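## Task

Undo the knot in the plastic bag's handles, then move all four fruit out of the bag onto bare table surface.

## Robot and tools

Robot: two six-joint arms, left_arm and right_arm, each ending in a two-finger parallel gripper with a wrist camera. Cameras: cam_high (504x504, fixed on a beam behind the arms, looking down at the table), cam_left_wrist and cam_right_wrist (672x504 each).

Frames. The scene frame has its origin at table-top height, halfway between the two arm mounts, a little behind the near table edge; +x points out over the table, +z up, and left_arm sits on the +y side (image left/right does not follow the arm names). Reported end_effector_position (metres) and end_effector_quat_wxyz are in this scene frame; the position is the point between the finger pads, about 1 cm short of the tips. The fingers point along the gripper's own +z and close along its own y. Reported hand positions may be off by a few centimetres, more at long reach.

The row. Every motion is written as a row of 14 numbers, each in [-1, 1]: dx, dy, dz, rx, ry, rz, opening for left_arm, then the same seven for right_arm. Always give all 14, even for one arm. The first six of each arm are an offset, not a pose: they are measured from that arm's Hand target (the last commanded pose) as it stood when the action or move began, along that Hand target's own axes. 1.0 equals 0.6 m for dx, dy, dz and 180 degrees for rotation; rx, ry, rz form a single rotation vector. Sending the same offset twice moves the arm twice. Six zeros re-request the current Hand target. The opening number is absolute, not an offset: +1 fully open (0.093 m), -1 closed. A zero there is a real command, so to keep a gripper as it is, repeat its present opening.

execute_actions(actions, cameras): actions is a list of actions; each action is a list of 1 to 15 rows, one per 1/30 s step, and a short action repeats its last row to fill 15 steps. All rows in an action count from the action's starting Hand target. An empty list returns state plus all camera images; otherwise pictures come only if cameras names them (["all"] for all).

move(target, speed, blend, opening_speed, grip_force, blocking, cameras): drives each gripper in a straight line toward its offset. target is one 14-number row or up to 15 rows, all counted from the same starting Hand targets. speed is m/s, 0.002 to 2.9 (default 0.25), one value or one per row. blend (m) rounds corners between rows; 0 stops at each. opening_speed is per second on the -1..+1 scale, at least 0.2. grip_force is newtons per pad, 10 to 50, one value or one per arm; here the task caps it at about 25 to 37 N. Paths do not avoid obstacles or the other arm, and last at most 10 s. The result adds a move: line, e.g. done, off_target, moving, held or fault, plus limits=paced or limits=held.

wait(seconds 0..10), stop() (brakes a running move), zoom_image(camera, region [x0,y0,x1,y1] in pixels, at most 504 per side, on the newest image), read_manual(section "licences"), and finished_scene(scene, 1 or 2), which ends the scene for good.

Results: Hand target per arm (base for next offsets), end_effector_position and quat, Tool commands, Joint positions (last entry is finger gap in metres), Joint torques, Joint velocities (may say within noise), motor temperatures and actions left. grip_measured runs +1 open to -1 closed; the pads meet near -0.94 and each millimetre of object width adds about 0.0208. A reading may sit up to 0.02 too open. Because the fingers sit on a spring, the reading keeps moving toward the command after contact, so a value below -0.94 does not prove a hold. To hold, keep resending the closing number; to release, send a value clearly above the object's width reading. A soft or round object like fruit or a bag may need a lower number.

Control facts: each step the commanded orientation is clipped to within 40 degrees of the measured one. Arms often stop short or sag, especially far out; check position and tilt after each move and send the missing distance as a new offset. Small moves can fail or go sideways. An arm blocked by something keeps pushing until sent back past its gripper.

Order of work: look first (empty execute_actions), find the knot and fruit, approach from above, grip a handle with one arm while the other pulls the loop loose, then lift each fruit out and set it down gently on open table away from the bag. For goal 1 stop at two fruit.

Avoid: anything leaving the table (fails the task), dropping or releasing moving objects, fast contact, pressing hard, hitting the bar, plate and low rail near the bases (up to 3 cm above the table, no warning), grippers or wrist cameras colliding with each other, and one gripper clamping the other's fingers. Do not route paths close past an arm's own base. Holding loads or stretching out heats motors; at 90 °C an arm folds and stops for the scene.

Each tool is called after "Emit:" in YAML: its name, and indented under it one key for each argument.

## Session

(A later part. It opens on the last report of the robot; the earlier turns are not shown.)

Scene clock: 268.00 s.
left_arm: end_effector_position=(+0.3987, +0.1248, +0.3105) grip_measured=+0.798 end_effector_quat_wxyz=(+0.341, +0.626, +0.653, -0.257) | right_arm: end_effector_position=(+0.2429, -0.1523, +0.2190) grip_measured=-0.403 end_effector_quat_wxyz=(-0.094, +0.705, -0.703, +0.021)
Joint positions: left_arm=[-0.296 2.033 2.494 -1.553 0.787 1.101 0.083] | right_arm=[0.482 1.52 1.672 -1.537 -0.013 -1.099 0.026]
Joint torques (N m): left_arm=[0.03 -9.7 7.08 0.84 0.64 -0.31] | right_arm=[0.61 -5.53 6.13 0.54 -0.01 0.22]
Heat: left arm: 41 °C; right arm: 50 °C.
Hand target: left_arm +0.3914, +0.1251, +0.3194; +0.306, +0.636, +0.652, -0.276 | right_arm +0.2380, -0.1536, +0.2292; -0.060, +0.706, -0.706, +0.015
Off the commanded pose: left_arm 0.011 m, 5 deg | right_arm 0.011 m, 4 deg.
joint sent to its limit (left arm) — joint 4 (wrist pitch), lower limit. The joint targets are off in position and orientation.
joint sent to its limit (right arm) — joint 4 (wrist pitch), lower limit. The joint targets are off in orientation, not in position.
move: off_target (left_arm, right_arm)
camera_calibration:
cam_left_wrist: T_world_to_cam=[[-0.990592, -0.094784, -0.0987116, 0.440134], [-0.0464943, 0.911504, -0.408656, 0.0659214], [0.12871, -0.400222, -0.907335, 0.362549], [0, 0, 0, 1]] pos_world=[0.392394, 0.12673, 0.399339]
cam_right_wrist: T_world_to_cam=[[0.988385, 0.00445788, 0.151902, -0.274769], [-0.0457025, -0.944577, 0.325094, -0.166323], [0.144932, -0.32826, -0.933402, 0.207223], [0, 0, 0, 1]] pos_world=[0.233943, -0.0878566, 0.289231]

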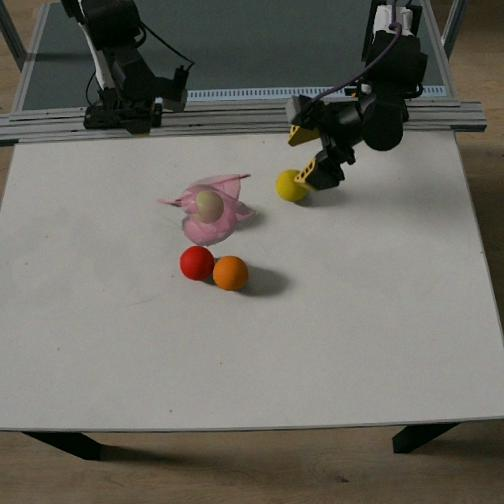

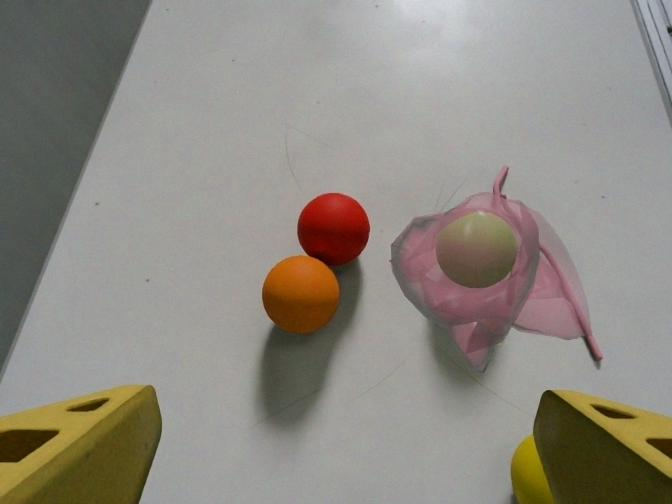

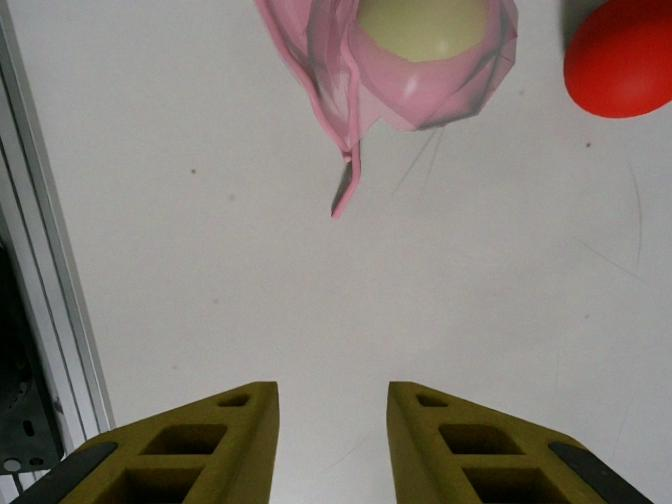

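Emit:
move:
  target:
    - [0.159,-0.3,0.358,0.0138,0.27,0.007,-0.3,0,0.0,0,0,0,0,-0.4]
  cameras: ["cam_left_wrist","cam_high"]

Scene clock: 271.70 s.
left_arm: end_effector_position=(+0.2292, +0.0323, +0.1109) grip_measured=-0.298 end_effector_quat_wxyz=(+0.006, +0.718, +0.694, -0.041) | right_arm: end_effector_position=(+0.2428, -0.1524, +0.2190) grip_measured=-0.403 end_effector_quat_wxyz=(-0.094, +0.705, -0.703, +0.021)
Joint positions: left_arm=[-0.991 1.936 1.768 -1.354 0.056 0.668 0.031] | right_arm=[0.482 1.52 1.672 -1.537 -0.013 -1.099 0.026]
Joint torques (N m): left_arm=[-0.31 -11.55 6.34 0.48 0.19 -0.03] | right_arm=[0.7 -5.56 6.24 0.51 0.02 0.22]
Heat: left arm: 41 °C; right arm: 49 °C.
Hand target: left_arm +0.2293, +0.0298, +0.1212; +0.022, +0.721, +0.692, -0.044 (not the last commanded pose) | right_arm +0.2380, -0.1536, +0.2292; -0.060, +0.706, -0.706, +0.015
Off the commanded pose: left_arm 0.017 m, 5 deg | right_arm 0.011 m, 4 deg.
joint sent to its limit (right arm) — joint 4 (wrist pitch), lower limit. The joint targets are off in orientation, not in position.
move: held (left_arm; a check stopped the path), off_target (right_arm); limits=held
pose unreachable (left arm): on one or more control steps of this call, first in action 0 (counted from 0), this arm could not follow its commanded pose, so it was not sent that pose on those steps. It may still have moved: this result reports where it is.
cause: moving toward the commanded pose would bring a part of the arm too close to another arm (this arm's wrist (the part past joint 4) and the right arm's wrist camera, 16 mm apart when this arm was first held).
camera_calibration:
cam_left_wrist: T_world_to_cam=[[-0.99877, 0.0332662, 0.0367639, 0.226602], [0.0447183, 0.924645, 0.378195, -0.0478077], [-0.0214125, 0.379374, -0.924996, 0.177378], [0, 0, 0, 1]] pos_world=[0.232259, -0.0306256, 0.173824]
Images, in order (width x height): cam_high 504x504, cam_left_wrist 672x504.

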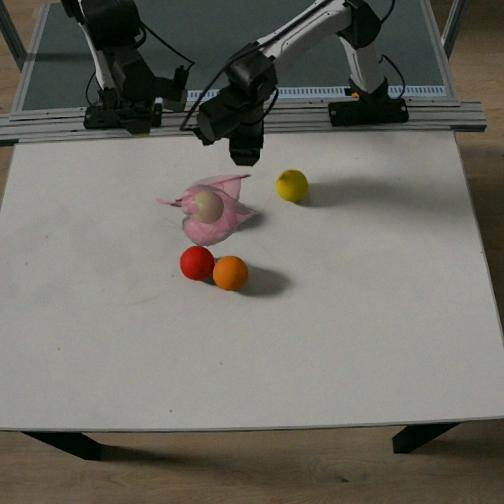

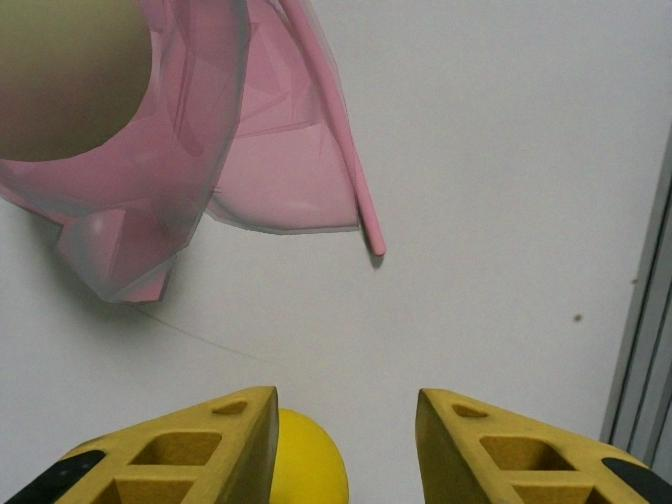

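Emit:
execute_actions:
  actions: []

Emit:
zoom_image:
  camera: "cam_high"
  region: [130, 110, 330, 310]

Scene clock: 272.33 s.
left_arm: end_effector_position=(+0.2292, +0.0323, +0.1109) grip_measured=-0.298 end_effector_quat_wxyz=(+0.006, +0.718, +0.694, -0.041) | right_arm: end_effector_position=(+0.2428, -0.1524, +0.2190) grip_measured=-0.403 end_effector_quat_wxyz=(-0.094, +0.705, -0.703, +0.021)
Joint positions: left_arm=[-0.991 1.936 1.768 -1.354 0.056 0.668 0.031] | right_arm=[0.482 1.52 1.672 -1.537 -0.013 -1.099 0.026]
Joint velocities: within noise
Joint torques (N m): left_arm=[-0.46 -11.38 6.38 0.49 0.19 -0.05] | right_arm=[0.64 -5.55 6.11 0.53 -0.03 0.27]
Motor temperatures (°C): left_arm=[24 42 41 37 24 25 29] | right_arm=[25 49 37 33 26 24 26]
Heat: left arm: 42 °C; right arm: 49 °C.
Hand target: left_arm +0.2293, +0.0298, +0.1212; +0.022, +0.721, +0.692, -0.044 (not the last commanded pose) | right_arm +0.2380, -0.1536, +0.2292; -0.060, +0.706, -0.706, +0.015
Tool commands: left_gripper/opening=-0.3 right_gripper/opening=-0.4
Off the commanded pose: left_arm 0.017 m, 5 deg | right_arm 0.011 m, 4 deg.
camera_calibration:
cam_left_wrist: T_world_to_cam=[[-0.99877, 0.0332662, 0.0367639, 0.226602], [0.0447183, 0.924645, 0.378195, -0.0478077], [-0.0214125, 0.379374, -0.924996, 0.177378], [0, 0, 0, 1]] pos_world=[0.232259, -0.0306256, 0.173824]
cam_right_wrist: T_world_to_cam=[[0.988434, 0.00446806, 0.151588, -0.274673], [-0.0456057, -0.94454, 0.325213, -0.166438], [0.144634, -0.328365, -0.933412, 0.20716], [0, 0, 0, 1]] pos_world=[0.233943, -0.0879565, 0.28913]

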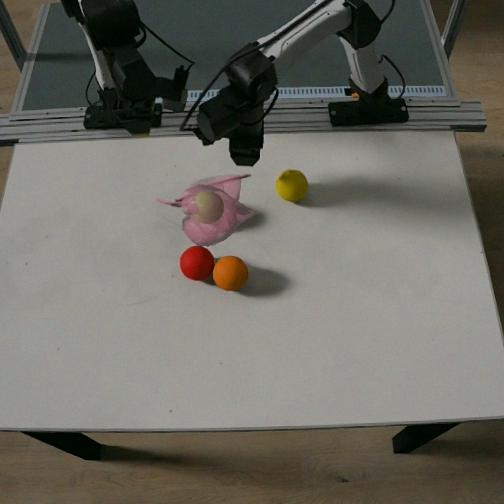

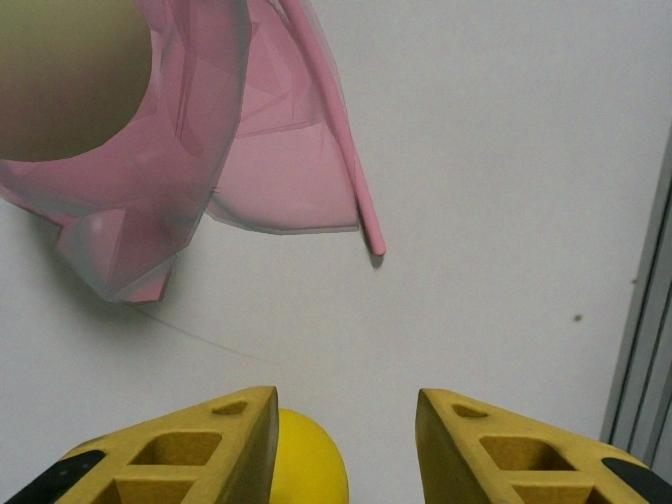

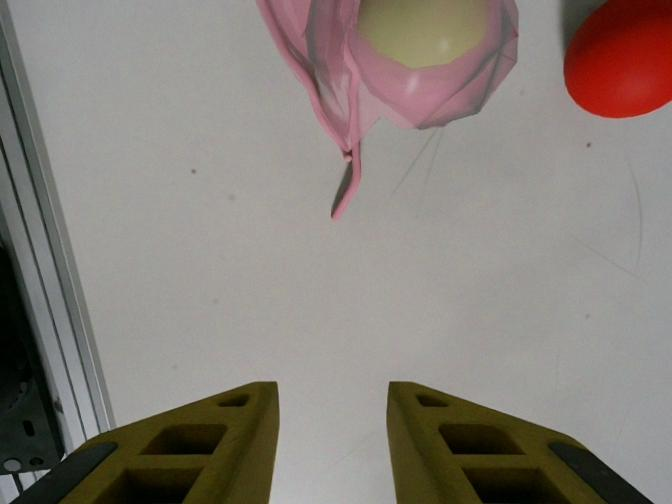

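Scaled by 2.520 from the camera's 504x504 image, which has a finer 720x720 frame.

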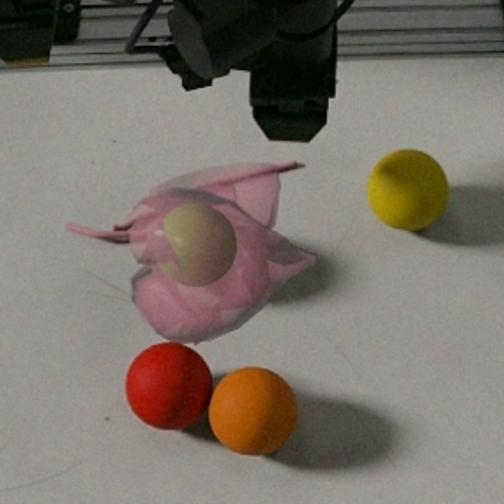

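Emit:
move:
  target:
    - [0.25,0,-0.15,0,0,0,-0.3,-0.018,-0.072,0.1,0,0,0,-0.3]
    - [0.25,0,-0.15,0,0,0,-0.3,-0.018,-0.072,0.37,0,0,0,-0.3]
    - [0.25,0,-0.15,0,0,0,-0.3,-0.018,-0.072,0.37,0,0,0,-1]
  cameras: ["all"]

Scene clock: 277.17 s.
left_arm: end_effector_position=(+0.2485, +0.1851, +0.1891) grip_measured=-0.298 end_effector_quat_wxyz=(+0.037, +0.713, +0.700, -0.030) | right_arm: end_effector_position=(+0.3021, -0.1298, +0.0171) grip_measured=-0.976 end_effector_quat_wxyz=(-0.060, +0.702, -0.710, +0.011)
Joint positions: left_arm=[-0.609 1.567 1.641 -1.556 0.062 1.033 0.031] | right_arm=[0.459 1.82 1.19 -0.826 -0.013 -1.108 0]
Joint torques (N m): left_arm=[-0.2 -8.01 5.27 0.23 0.4 0.16] | right_arm=[-0.02 -5.79 4.63 0.78 -0.05 0.01]
Heat: left arm: 42 °C; right arm: 48 °C.
Hand target: left_arm +0.2383, +0.1874, +0.1966; +0.022, +0.721, +0.691, -0.045 | right_arm +0.3046, -0.1287, +0.0142; -0.061, +0.706, -0.706, +0.015
Off the commanded pose: left_arm 0.013 m, 3 deg | right_arm 0.004 m, 1 deg.
joint sent to its limit (left arm) — joint 4 (wrist pitch), lower limit. The joint targets are off in position, not in orientation.
move: off_target (left_arm)
camera_calibration:
cam_left_wrist: T_world_to_cam=[[-0.99965, 0.0154926, -0.021425, 0.252347], [0.00690862, 0.935243, 0.35394, -0.207568], [0.0255211, 0.353668, -0.935023, 0.187151], [0, 0, 0, 1]] pos_world=[0.248917, 0.124028, 0.253864]
cam_right_wrist: T_world_to_cam=[[0.995907, -0.00438028, 0.0902737, -0.305082], [-0.0365645, -0.932962, 0.358114, -0.0784406], [0.0826532, -0.359949, -0.929304, 0.0321408], [0, 0, 0, 1]] pos_world=[0.298309, -0.0629494, 0.0855001]

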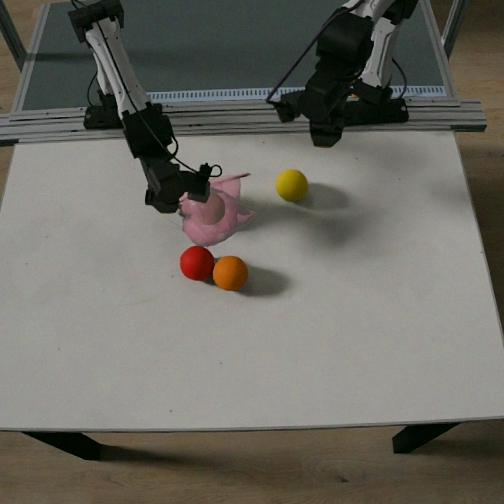

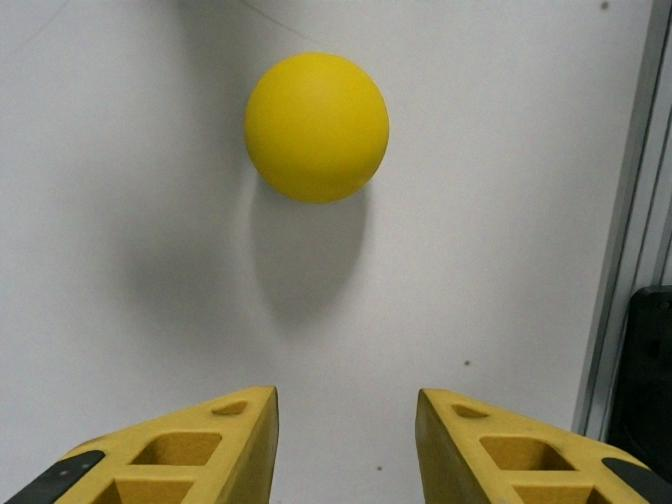

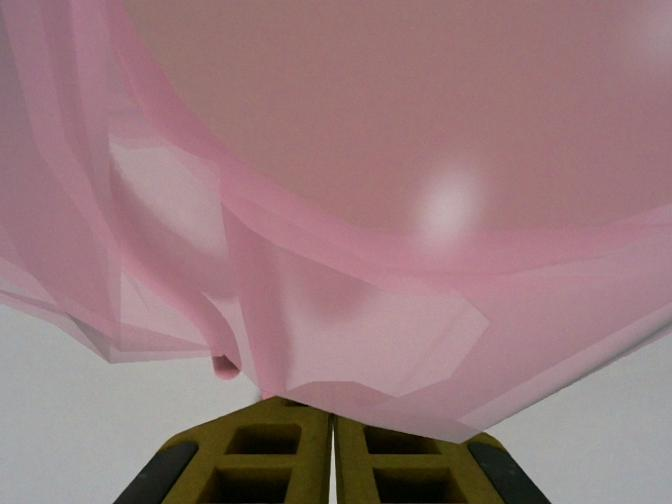

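Emit:
move:
  target:
    - [0,0,0,0,0,0,-0.3,0,0,-0.08,0,0,0,-0.3]
    - [0,0,0,0,0,0,-0.3,0.024,0.04,-0.08,0,0,0,-0.3]
    - [0,0,0,0,0,0,-0.3,0.024,0.04,0.013,0,0,0,-0.3]
    - [0,0,0,0,0,0,-0.3,0.024,0.04,0.013,0,0,0,-1]
  cameras: ["all"]

Scene clock: 280.93 s.
left_arm: end_effector_position=(+0.2485, +0.1851, +0.1891) grip_measured=-0.298 end_effector_quat_wxyz=(+0.037, +0.713, +0.700, -0.030) | right_arm: end_effector_position=(+0.2815, -0.1423, +0.0080) grip_measured=-0.949 end_effector_quat_wxyz=(-0.064, +0.701, -0.710, +0.014)
Joint positions: left_arm=[-0.609 1.567 1.641 -1.556 0.062 1.033 0.031] | right_arm=[0.453 1.741 1.053 -0.759 -0.011 -1.115 0]
Joint torques (N m): left_arm=[-0.09 -8.16 5.26 0.2 0.38 0.16] | right_arm=[-0.29 -4.74 4.19 0.81 -0.07 0.03]
Heat: left arm: 42 °C; right arm: 48 °C.
Hand target: left_arm +0.2383, +0.1874, +0.1966; +0.022, +0.721, +0.691, -0.045 | right_arm +0.2816, -0.1425, +0.0030; -0.061, +0.706, -0.706, +0.015
Off the commanded pose: left_arm 0.013 m, 3 deg | right_arm 0.005 m, 1 deg.
joint sent to its limit (left arm) — joint 4 (wrist pitch), lower limit. The joint targets are off in position, not in orientation.
move: off_target (left_arm)
camera_calibration:
cam_left_wrist: T_world_to_cam=[[-0.99965, 0.0154926, -0.021425, 0.252347], [0.00690862, 0.935243, 0.35394, -0.207568], [0.0255211, 0.353668, -0.935023, 0.187151], [0, 0, 0, 1]] pos_world=[0.248917, 0.124028, 0.253864]
cam_right_wrist: T_world_to_cam=[[0.995021, -0.00489867, 0.0995416, -0.283708], [-0.0402716, -0.93338, 0.356622, -0.0866469], [0.0911632, -0.358855, -0.928931, 0.0187069], [0, 0, 0, 1]] pos_world=[0.2771, -0.0755513, 0.0765184]

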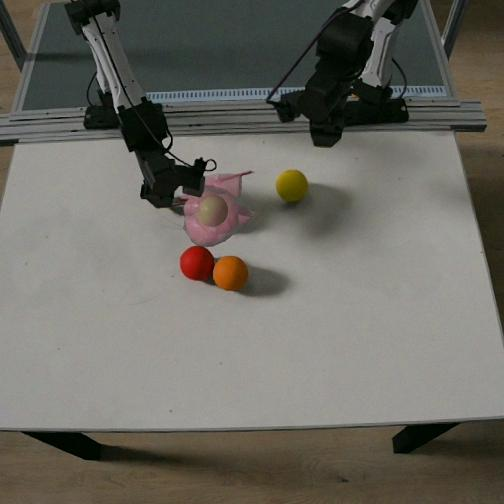

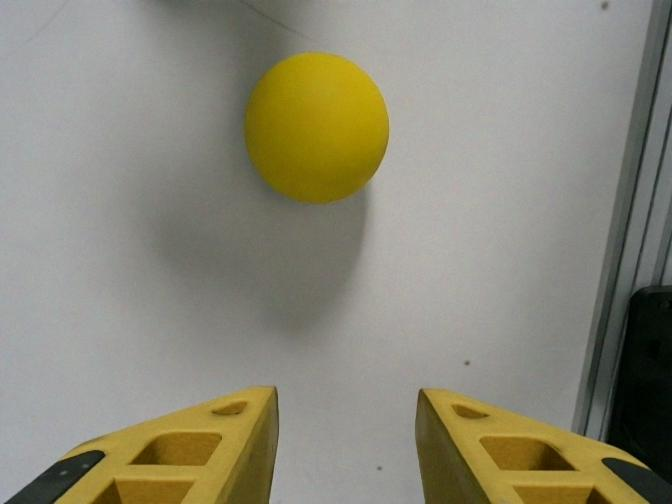

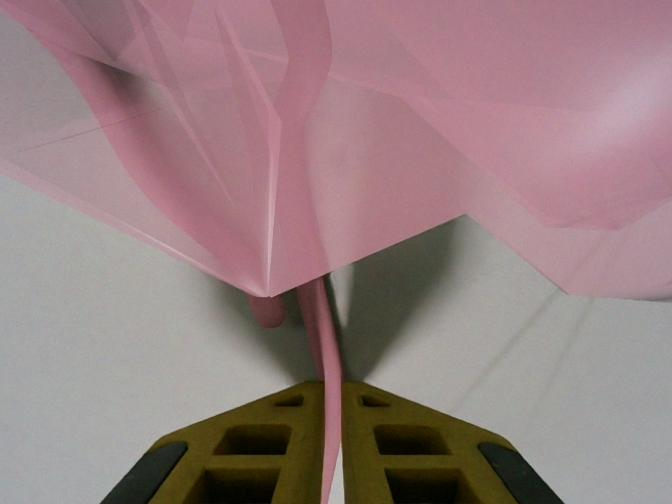

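Emit:
move:
  target:
    - [0,0,0,0,0,0,-0.3,0,0,-0.2,0,0,0,-1]
    - [0,0,0,0,0,0,-0.3,-0.06,-0.12,-0.25,0,0,0,-1]
  cameras: ["all"]

Emit:
zoom_image:
  camera: "cam_high"
  region: [130, 110, 330, 310]

Scene clock: 283.67 s.
left_arm: end_effector_position=(+0.2485, +0.1851, +0.1891) grip_measured=-0.298 end_effector_quat_wxyz=(+0.037, +0.713, +0.700, -0.030) | right_arm: end_effector_position=(+0.3360, -0.1173, +0.1604) grip_measured=-0.949 end_effector_quat_wxyz=(-0.066, +0.702, -0.709, +0.015)
Joint positions: left_arm=[-0.609 1.567 1.641 -1.556 0.062 1.033 0.031] | right_arm=[0.453 1.901 1.872 -1.415 -0.011 -1.116 0]
Joint torques (N m): left_arm=[-0.17 -8.1 5.29 0.21 0.39 0.16] | right_arm=[-0.05 -6 6.95 0.41 -0.08 0.11]
Heat: left arm: 42 °C; right arm: 47 °C.
Hand target: left_arm +0.2383, +0.1874, +0.1966; +0.022, +0.721, +0.691, -0.045 | right_arm +0.3370, -0.1164, +0.1618; -0.060, +0.706, -0.706, +0.015
Off the commanded pose: left_arm 0.013 m, 3 deg | right_arm 0.002 m, 1 deg.
joint sent to its limit (left arm) — joint 4 (wrist pitch), lower limit. The joint targets are off in position, not in orientation.
move: off_target (left_arm)
camera_calibration:
cam_left_wrist: T_world_to_cam=[[-0.99965, 0.0154926, -0.021425, 0.252347], [0.00690862, 0.935243, 0.35394, -0.207568], [0.0255211, 0.353668, -0.935023, 0.187151], [0, 0, 0, 1]] pos_world=[0.248917, 0.124028, 0.253864]
cam_right_wrist: T_world_to_cam=[[0.994664, -0.00348579, 0.103109, -0.35321], [-0.0400847, -0.933963, 0.355113, -0.115324], [0.0950618, -0.357351, -0.92912, 0.163116], [0, 0, 0, 1]] pos_world=[0.331196, -0.0506496, 0.228926]

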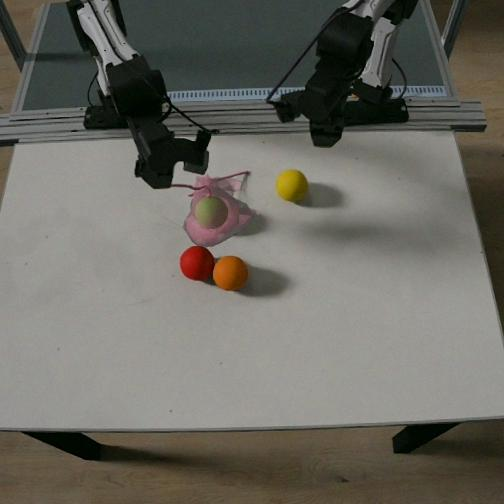

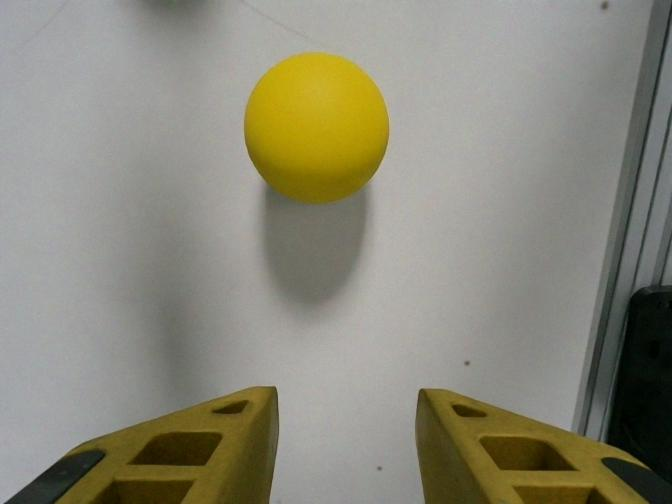

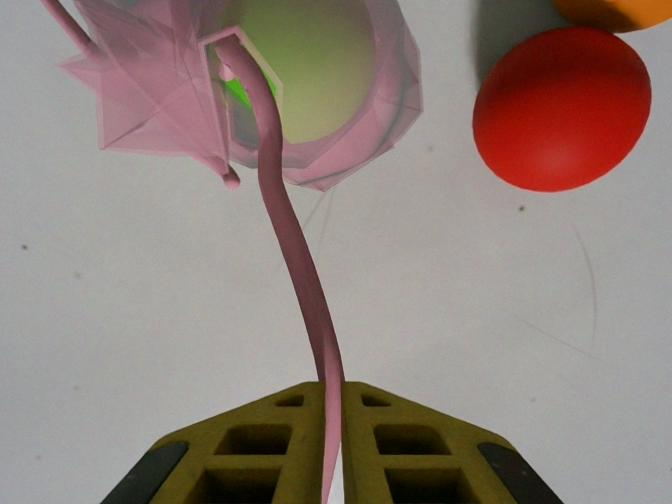

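Scaled by 2.520 from the camera's 504x504 image, which has a finer 720x720 frame.

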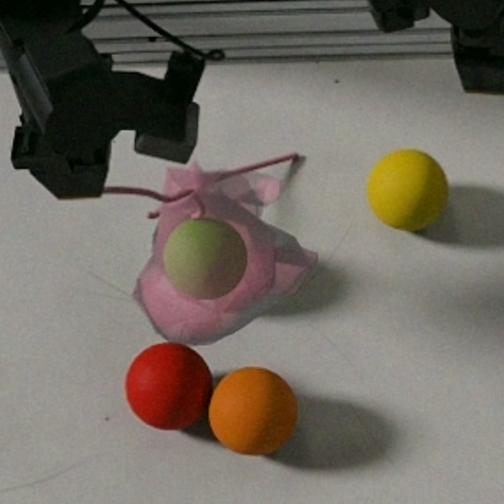

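Emit:
move:
  target:
    - [0,0,0,0,0,0,-0.3,-0.1,-0.19,0.0,0,0,0,-1]
  speed: 0.15
  cameras: ["all"]

Emit:
zoom_image:
  camera: "cam_high"
  region: [130, 110, 330, 310]

Scene clock: 285.33 s.
left_arm: end_effector_position=(+0.2485, +0.1851, +0.1891) grip_measured=-0.298 end_effector_quat_wxyz=(+0.037, +0.713, +0.700, -0.030) | right_arm: end_effector_position=(+0.4526, -0.0601, +0.1802) grip_measured=-0.949 end_effector_quat_wxyz=(-0.168, +0.694, -0.698, +0.050)
Joint positions: left_arm=[-0.609 1.567 1.641 -1.556 0.062 1.033 0.031] | right_arm=[0.456 2.407 2.719 -1.537 -0.011 -1.116 0]
Joint torques (N m): left_arm=[-0.2 -8.13 5.2 0.21 0.39 0.15] | right_arm=[0.61 -8.69 6.35 0.9 -0.08 0.17]
Heat: left arm: 42 °C; right arm: 47 °C.
Hand target: left_arm +0.2383, +0.1874, +0.1966; +0.022, +0.721, +0.691, -0.045 | right_arm +0.4501, -0.0569, +0.1778; -0.060, +0.706, -0.706, +0.015
Off the commanded pose: left_arm 0.013 m, 3 deg | right_arm 0.005 m, 13 deg.
joint sent to its limit (left arm) — joint 4 (wrist pitch), lower limit. The joint targets are off in position, not in orientation.
joint sent to its limit (right arm) — joint 4 (wrist pitch), lower limit. The joint targets are off in position and orientation.
move: off_target (left_arm, right_arm)
camera_calibration:
cam_left_wrist: T_world_to_cam=[[-0.99965, 0.0154926, -0.021425, 0.252347], [0.00690862, 0.935243, 0.35394, -0.207568], [0.0255211, 0.353668, -0.935023, 0.187151], [0, 0, 0, 1]] pos_world=[0.248917, 0.124028, 0.253864]
cam_right_wrist: T_world_to_cam=[[0.955186, -0.0205796, 0.295289, -0.488875], [-0.0984904, -0.962836, 0.251489, -0.0210011], [0.279139, -0.269302, -0.921715, 0.111506], [0, 0, 0, 1]] pos_world=[0.433773, -0.000252676, 0.252418]

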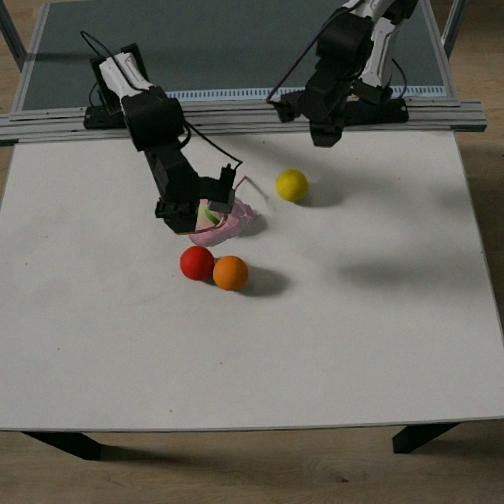

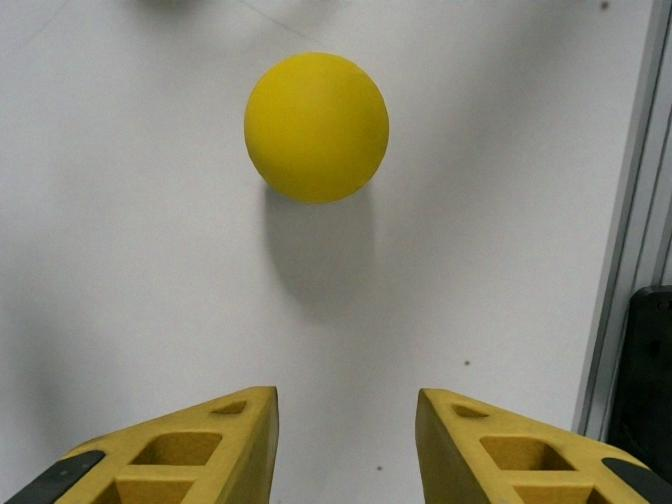

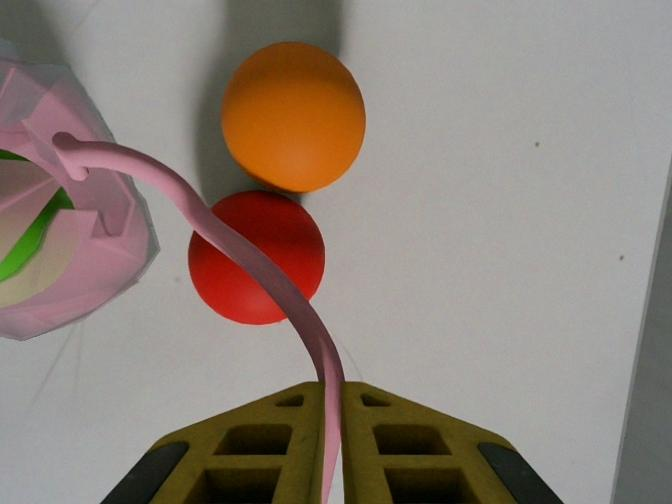

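Scaled by 2.520 from the camera's 504x504 image, which has a finer 720x720 frame.

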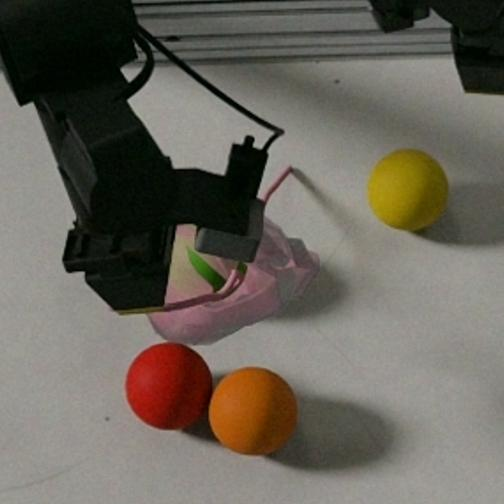

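Emit:
move:
  target:
    - [0,0,0,0,0,0,-0.3,-0.08,-0.19,0.08,0,0,0,-1]
  speed: 0.12
  cameras: ["all"]

Emit:
zoom_image:
  camera: "cam_high"
  region: [130, 110, 330, 310]

Scene clock: 292.43 s.
left_arm: end_effector_position=(+0.2485, +0.1851, +0.1891) grip_measured=-0.298 end_effector_quat_wxyz=(+0.037, +0.713, +0.700, -0.030) | right_arm: end_effector_position=(+0.5591, -0.0088, +0.1432) grip_measured=-0.949 end_effector_quat_wxyz=(-0.316, +0.665, -0.669, +0.102)
Joint positions: left_arm=[-0.609 1.567 1.641 -1.556 0.062 1.033 0.031] | right_arm=[0.456 2.642 2.839 -1.097 -0.011 -1.116 0]
Joint torques (N m): left_arm=[-0.24 -8.09 5.27 0.24 0.37 0.15] | right_arm=[-0.5 -10.19 7.32 2.15 -0.09 0.13]
Heat: left arm: 42 °C; right arm: 48 °C.
Hand target: left_arm +0.2383, +0.1874, +0.1966; +0.022, +0.721, +0.691, -0.045 | right_arm +0.5684, -0.0062, +0.1454; -0.060, +0.706, -0.706, +0.015
Off the commanded pose: left_arm 0.013 m, 3 deg | right_arm 0.010 m, 32 deg.
elbow stopped short (right arm): the move would have taken joint 3 (elbow) straighter than the controller allows.
joint sent to its limit (left arm) — joint 4 (wrist pitch), lower limit. The joint targets are off in position, not in orientation.
move: off_target (left_arm, right_arm)
camera_calibration:
cam_left_wrist: T_world_to_cam=[[-0.99965, 0.0154926, -0.021425, 0.252347], [0.00690862, 0.935243, 0.35394, -0.207568], [0.0255211, 0.353668, -0.935023, 0.187151], [0, 0, 0, 1]] pos_world=[0.248917, 0.124028, 0.253864]
cam_right_wrist: T_world_to_cam=[[0.829987, -0.0821171, 0.551705, -0.545911], [-0.148676, -0.985889, 0.0769273, 0.101044], [0.537603, -0.145874, -0.830484, -0.0950416], [0, 0, 0, 1]] pos_world=[0.519216, 0.0409256, 0.214478]

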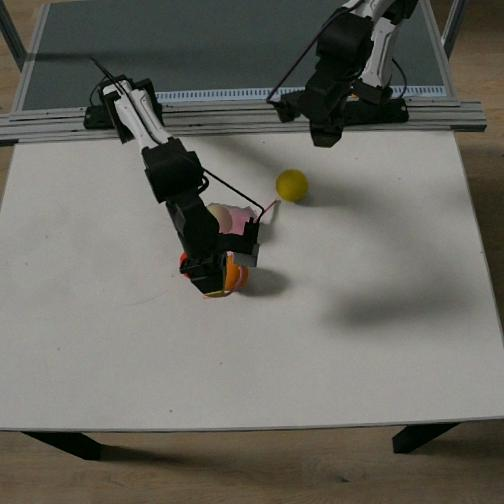

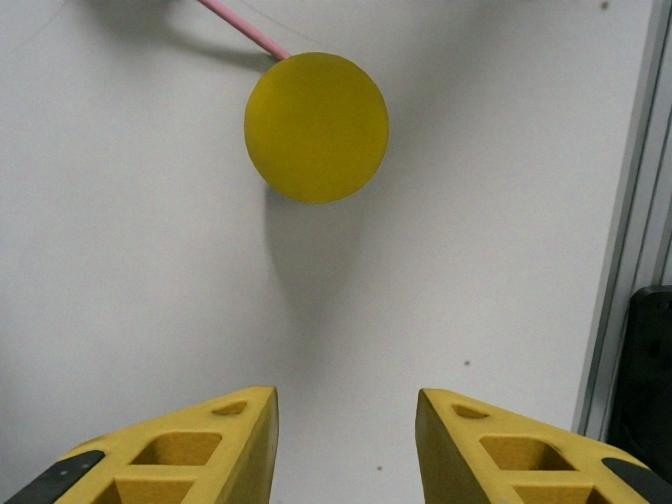

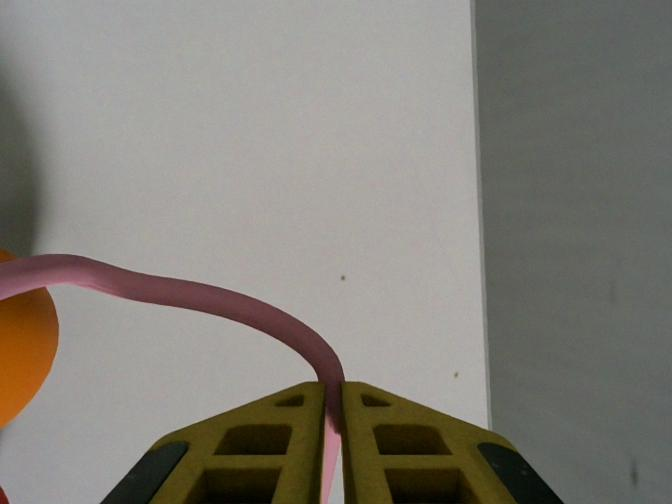

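Scaled by 2.520 from the camera's 504x504 image, which has a finer 720x720 frame.

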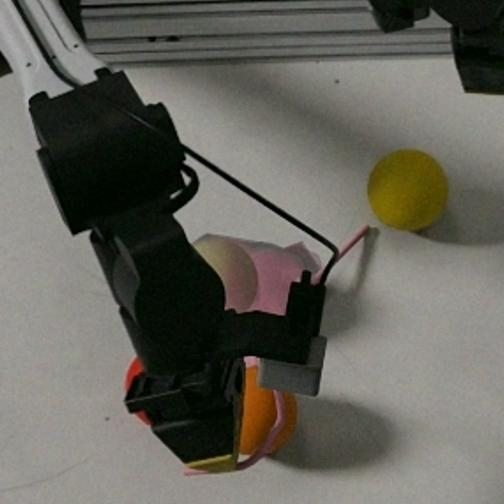

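Emit:
move:
  target:
    - [0,0,0,0,0,0,-0.3,0,0,0,0,0,0,-0.7]
    - [0,0,0,0,0,0,-0.3,0.0,0.05,-0.06,0,0,0,-0.7]
    - [0,0,0,0,0,0,-0.3,0.3,0.45,-0.06,0,0,0,-0.7]
  cameras: ["all"]

Emit:
zoom_image:
  camera: "cam_high"
  region: [130, 150, 310, 330]

Scene clock: 298.07 s.
left_arm: end_effector_position=(+0.2485, +0.1851, +0.1891) grip_measured=-0.298 end_effector_quat_wxyz=(+0.037, +0.713, +0.700, -0.030) | right_arm: end_effector_position=(+0.3051, -0.1873, +0.1322) grip_measured=-0.703 end_effector_quat_wxyz=(-0.054, +0.701, -0.711, +0.019)
Joint positions: left_arm=[-0.609 1.567 1.641 -1.556 0.062 1.033 0.031] | right_arm=[0.299 1.686 1.5 -1.276 -0.011 -1.266 0.011]
Joint torques (N m): left_arm=[-0.09 -8.05 5.23 0.25 0.39 0.17] | right_arm=[-0.25 -8.31 4.68 0.36 -0.23 0.01]
Heat: left arm: 42 °C; right arm: 50 °C.
Hand target: left_arm +0.2383, +0.1874, +0.1966; +0.022, +0.721, +0.691, -0.045 | right_arm +0.2969, -0.1873, +0.1408; -0.061, +0.706, -0.706, +0.015
Off the commanded pose: left_arm 0.013 m, 3 deg | right_arm 0.012 m, 1 deg.
elbow stopped short (right arm): the move would have taken joint 3 (elbow) straighter than the controller allows.
joint sent to its limit (left arm) — joint 4 (wrist pitch), lower limit. The joint targets are off in position, not in orientation.
move: off_target (left_arm, right_arm)
camera_calibration:
cam_left_wrist: T_world_to_cam=[[-0.99965, 0.0154926, -0.021425, 0.252347], [0.00690862, 0.935243, 0.35394, -0.207568], [0.0255211, 0.353668, -0.935023, 0.187151], [0, 0, 0, 1]] pos_world=[0.248917, 0.124028, 0.253864]
cam_right_wrist: T_world_to_cam=[[0.995672, -0.00535712, 0.0927821, -0.319133], [-0.0400613, -0.925563, 0.376469, -0.173319], [0.0838588, -0.378557, -0.921771, 0.1133], [0, 0, 0, 1]] pos_world=[0.301308, -0.119237, 0.199296]

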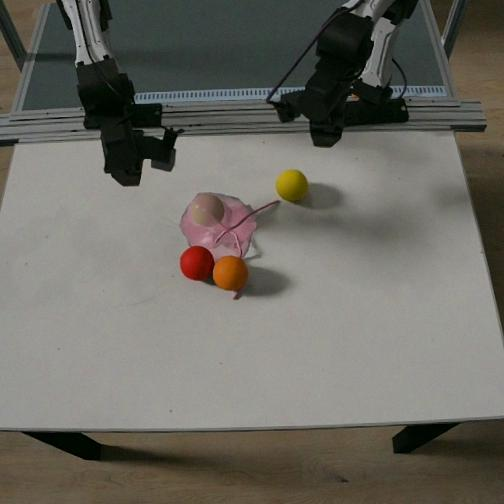

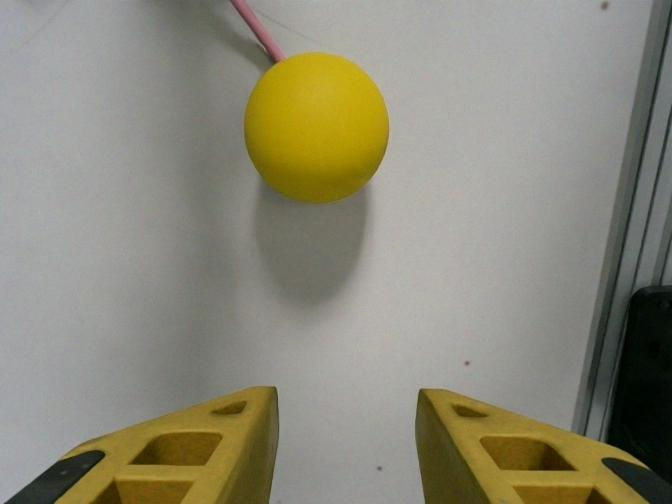

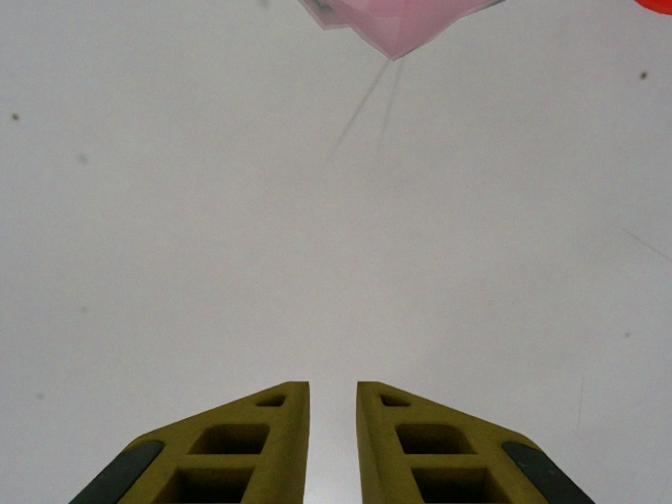

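Scaled by 2.800 from the camera's 504x504 image, which has a finer 720x720 frame.

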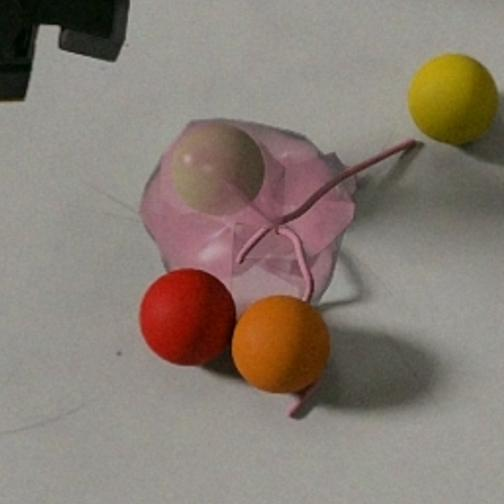

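Emit:
move:
  target:
    - [0,0,0,0,0,0,-0.3,-0.22,-0.065,0.0,0,0,0,1]
  cameras: ["cam_right_wrist","cam_high"]

Scene clock: 299.87 s.
left_arm: end_effector_position=(+0.2485, +0.1851, +0.1891) grip_measured=-0.298 end_effector_quat_wxyz=(+0.037, +0.713, +0.700, -0.030) | right_arm: end_effector_position=(+0.3327, -0.0542, +0.1532) grip_measured=+1.000 end_effector_quat_wxyz=(-0.068, +0.710, -0.701, +0.007)
Joint positions: left_arm=[-0.609 1.567 1.641 -1.556 0.062 1.033 0.031] | right_arm=[0.595 2.019 2.007 -1.429 -0.009 -0.995 0.093]
Joint torques (N m): left_arm=[-0.23 -8.06 5.22 0.25 0.38 0.15] | right_arm=[-0.16 -6.52 6.98 0.41 0.11 0.24]
Heat: left arm: 42 °C; right arm: 50 °C.
Hand target: left_arm +0.2383, +0.1874, +0.1966; +0.022, +0.721, +0.691, -0.045 | right_arm +0.3351, -0.0557, +0.1534; -0.060, +0.706, -0.706, +0.015
Off the commanded pose: left_arm 0.013 m, 3 deg | right_arm 0.003 m, 1 deg.
joint sent to its limit (left arm) — joint 4 (wrist pitch), lower limit. The joint targets are off in position, not in orientation.
move: off_target (left_arm)
camera_calibration:
cam_right_wrist: T_world_to_cam=[[0.995096, 0.0177734, 0.0973051, -0.347162], [-0.0167807, -0.939132, 0.343147, -0.0602519], [0.0974812, -0.343097, -0.934228, 0.180111], [0, 0, 0, 1]] pos_world=[0.326891, 0.0113813, 0.222721]
Images, in order (width x height): cam_high 504x504, cam_right_wrist 672x504.

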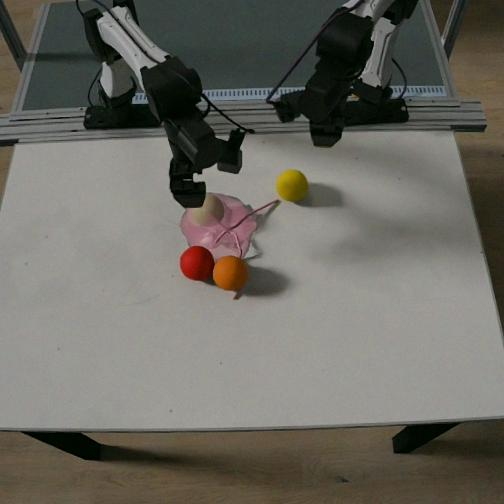

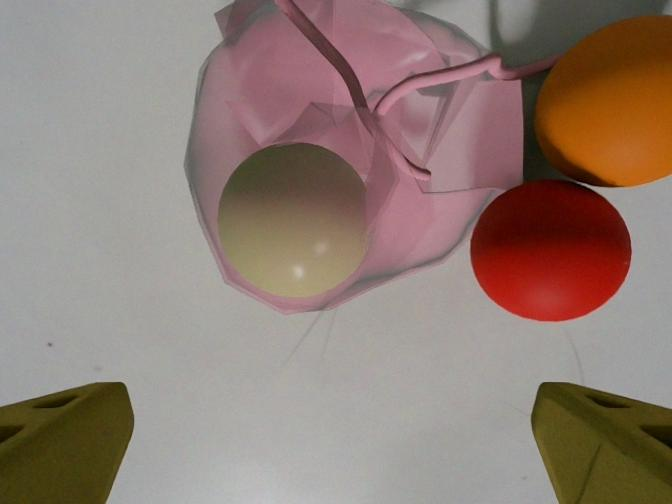

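Emit:
move:
  target:
    - [0,0,0,0,0,0,-0.3,-0.012,0.04,0.0,0,0,0,1]
    - [0,0,0,0,0,0,-0.3,-0.012,0.04,0.205,0,0,0,1]
    - [0,0,0,0,0,0,-0.3,-0.012,0.04,0.205,0,0,0,0.15]
    - [0,0,0,0,0,0,-0.3,-0.012,0.04,-0.05,0,0,0,0.15]
  cameras: ["all"]

Emit:
zoom_image:
  camera: "cam_high"
  region: [130, 150, 310, 330]

Scene clock: 304.80 s.
left_arm: end_effector_position=(+0.2485, +0.1851, +0.1891) grip_measured=-0.298 end_effector_quat_wxyz=(+0.037, +0.713, +0.700, -0.030) | right_arm: end_effector_position=(+0.3087, -0.0490, +0.1707) grip_measured=+0.417 end_effector_quat_wxyz=(-0.054, +0.708, -0.704, +0.005)
Joint positions: left_arm=[-0.609 1.567 1.641 -1.556 0.062 1.033 0.031] | right_arm=[0.643 1.996 2.049 -1.522 -0.003 -0.943 0.065]
Joint torques (N m): left_arm=[-0.09 -8.1 5.27 0.24 0.36 0.16] | right_arm=[0.25 -8.42 6.67 0.4 0.15 0.23]
Heat: left arm: 42 °C; right arm: 49 °C.
Hand target: left_arm +0.2383, +0.1874, +0.1966; +0.022, +0.721, +0.691, -0.045 | right_arm +0.3080, -0.0503, +0.1811; -0.061, +0.706, -0.706, +0.015
Off the commanded pose: left_arm 0.013 m, 3 deg | right_arm 0.011 m, 1 deg.
joint sent to its limit (left arm) — joint 4 (wrist pitch), lower limit. The joint targets are off in position, not in orientation.
move: off_target (left_arm, right_arm)
camera_calibration:
cam_left_wrist: T_world_to_cam=[[-0.99965, 0.0154926, -0.021425, 0.252347], [0.00690862, 0.935243, 0.35394, -0.207568], [0.0255211, 0.353668, -0.935023, 0.187151], [0, 0, 0, 1]] pos_world=[0.248917, 0.124028, 0.253864]
cam_right_wrist: T_world_to_cam=[[0.997157, 0.0142211, 0.0739955, -0.321897], [-0.0133375, -0.933208, 0.359088, -0.0653117], [0.0741599, -0.359054, -0.930366, 0.20626], [0, 0, 0, 1]] pos_world=[0.304814, 0.0176867, 0.239169]

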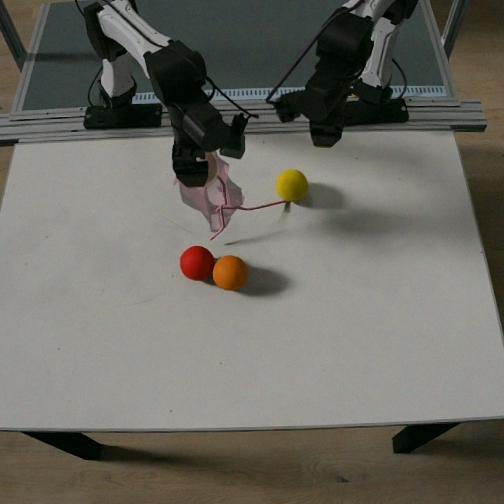

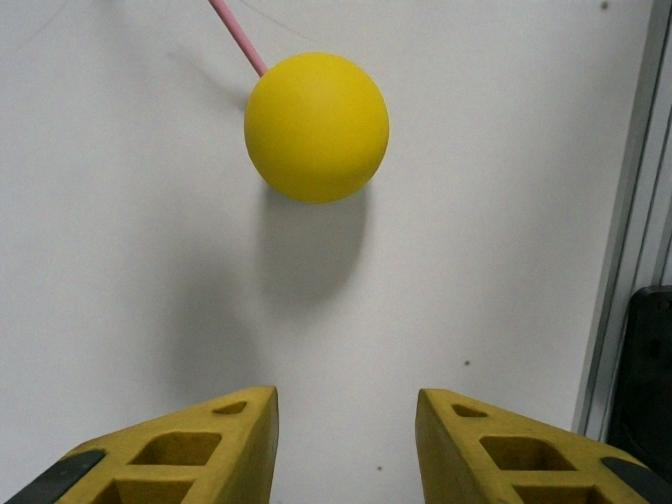

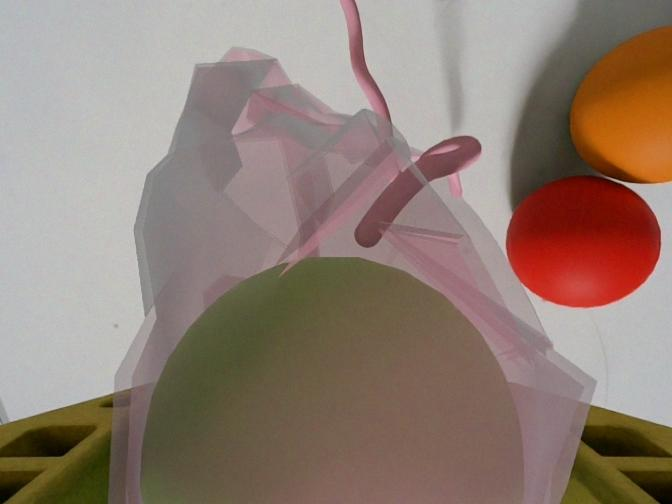

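Scaled by 2.800 from the camera's 504x504 image, which has a finer 720x720 frame.

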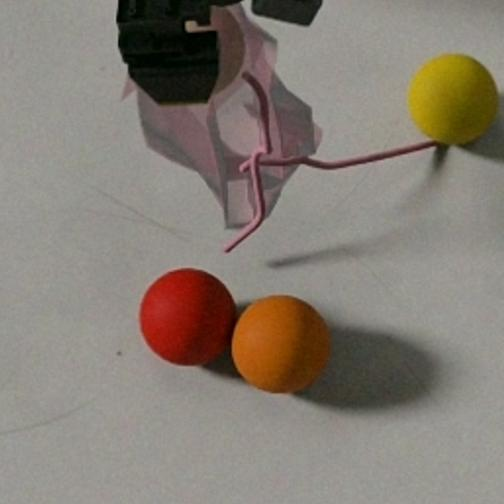

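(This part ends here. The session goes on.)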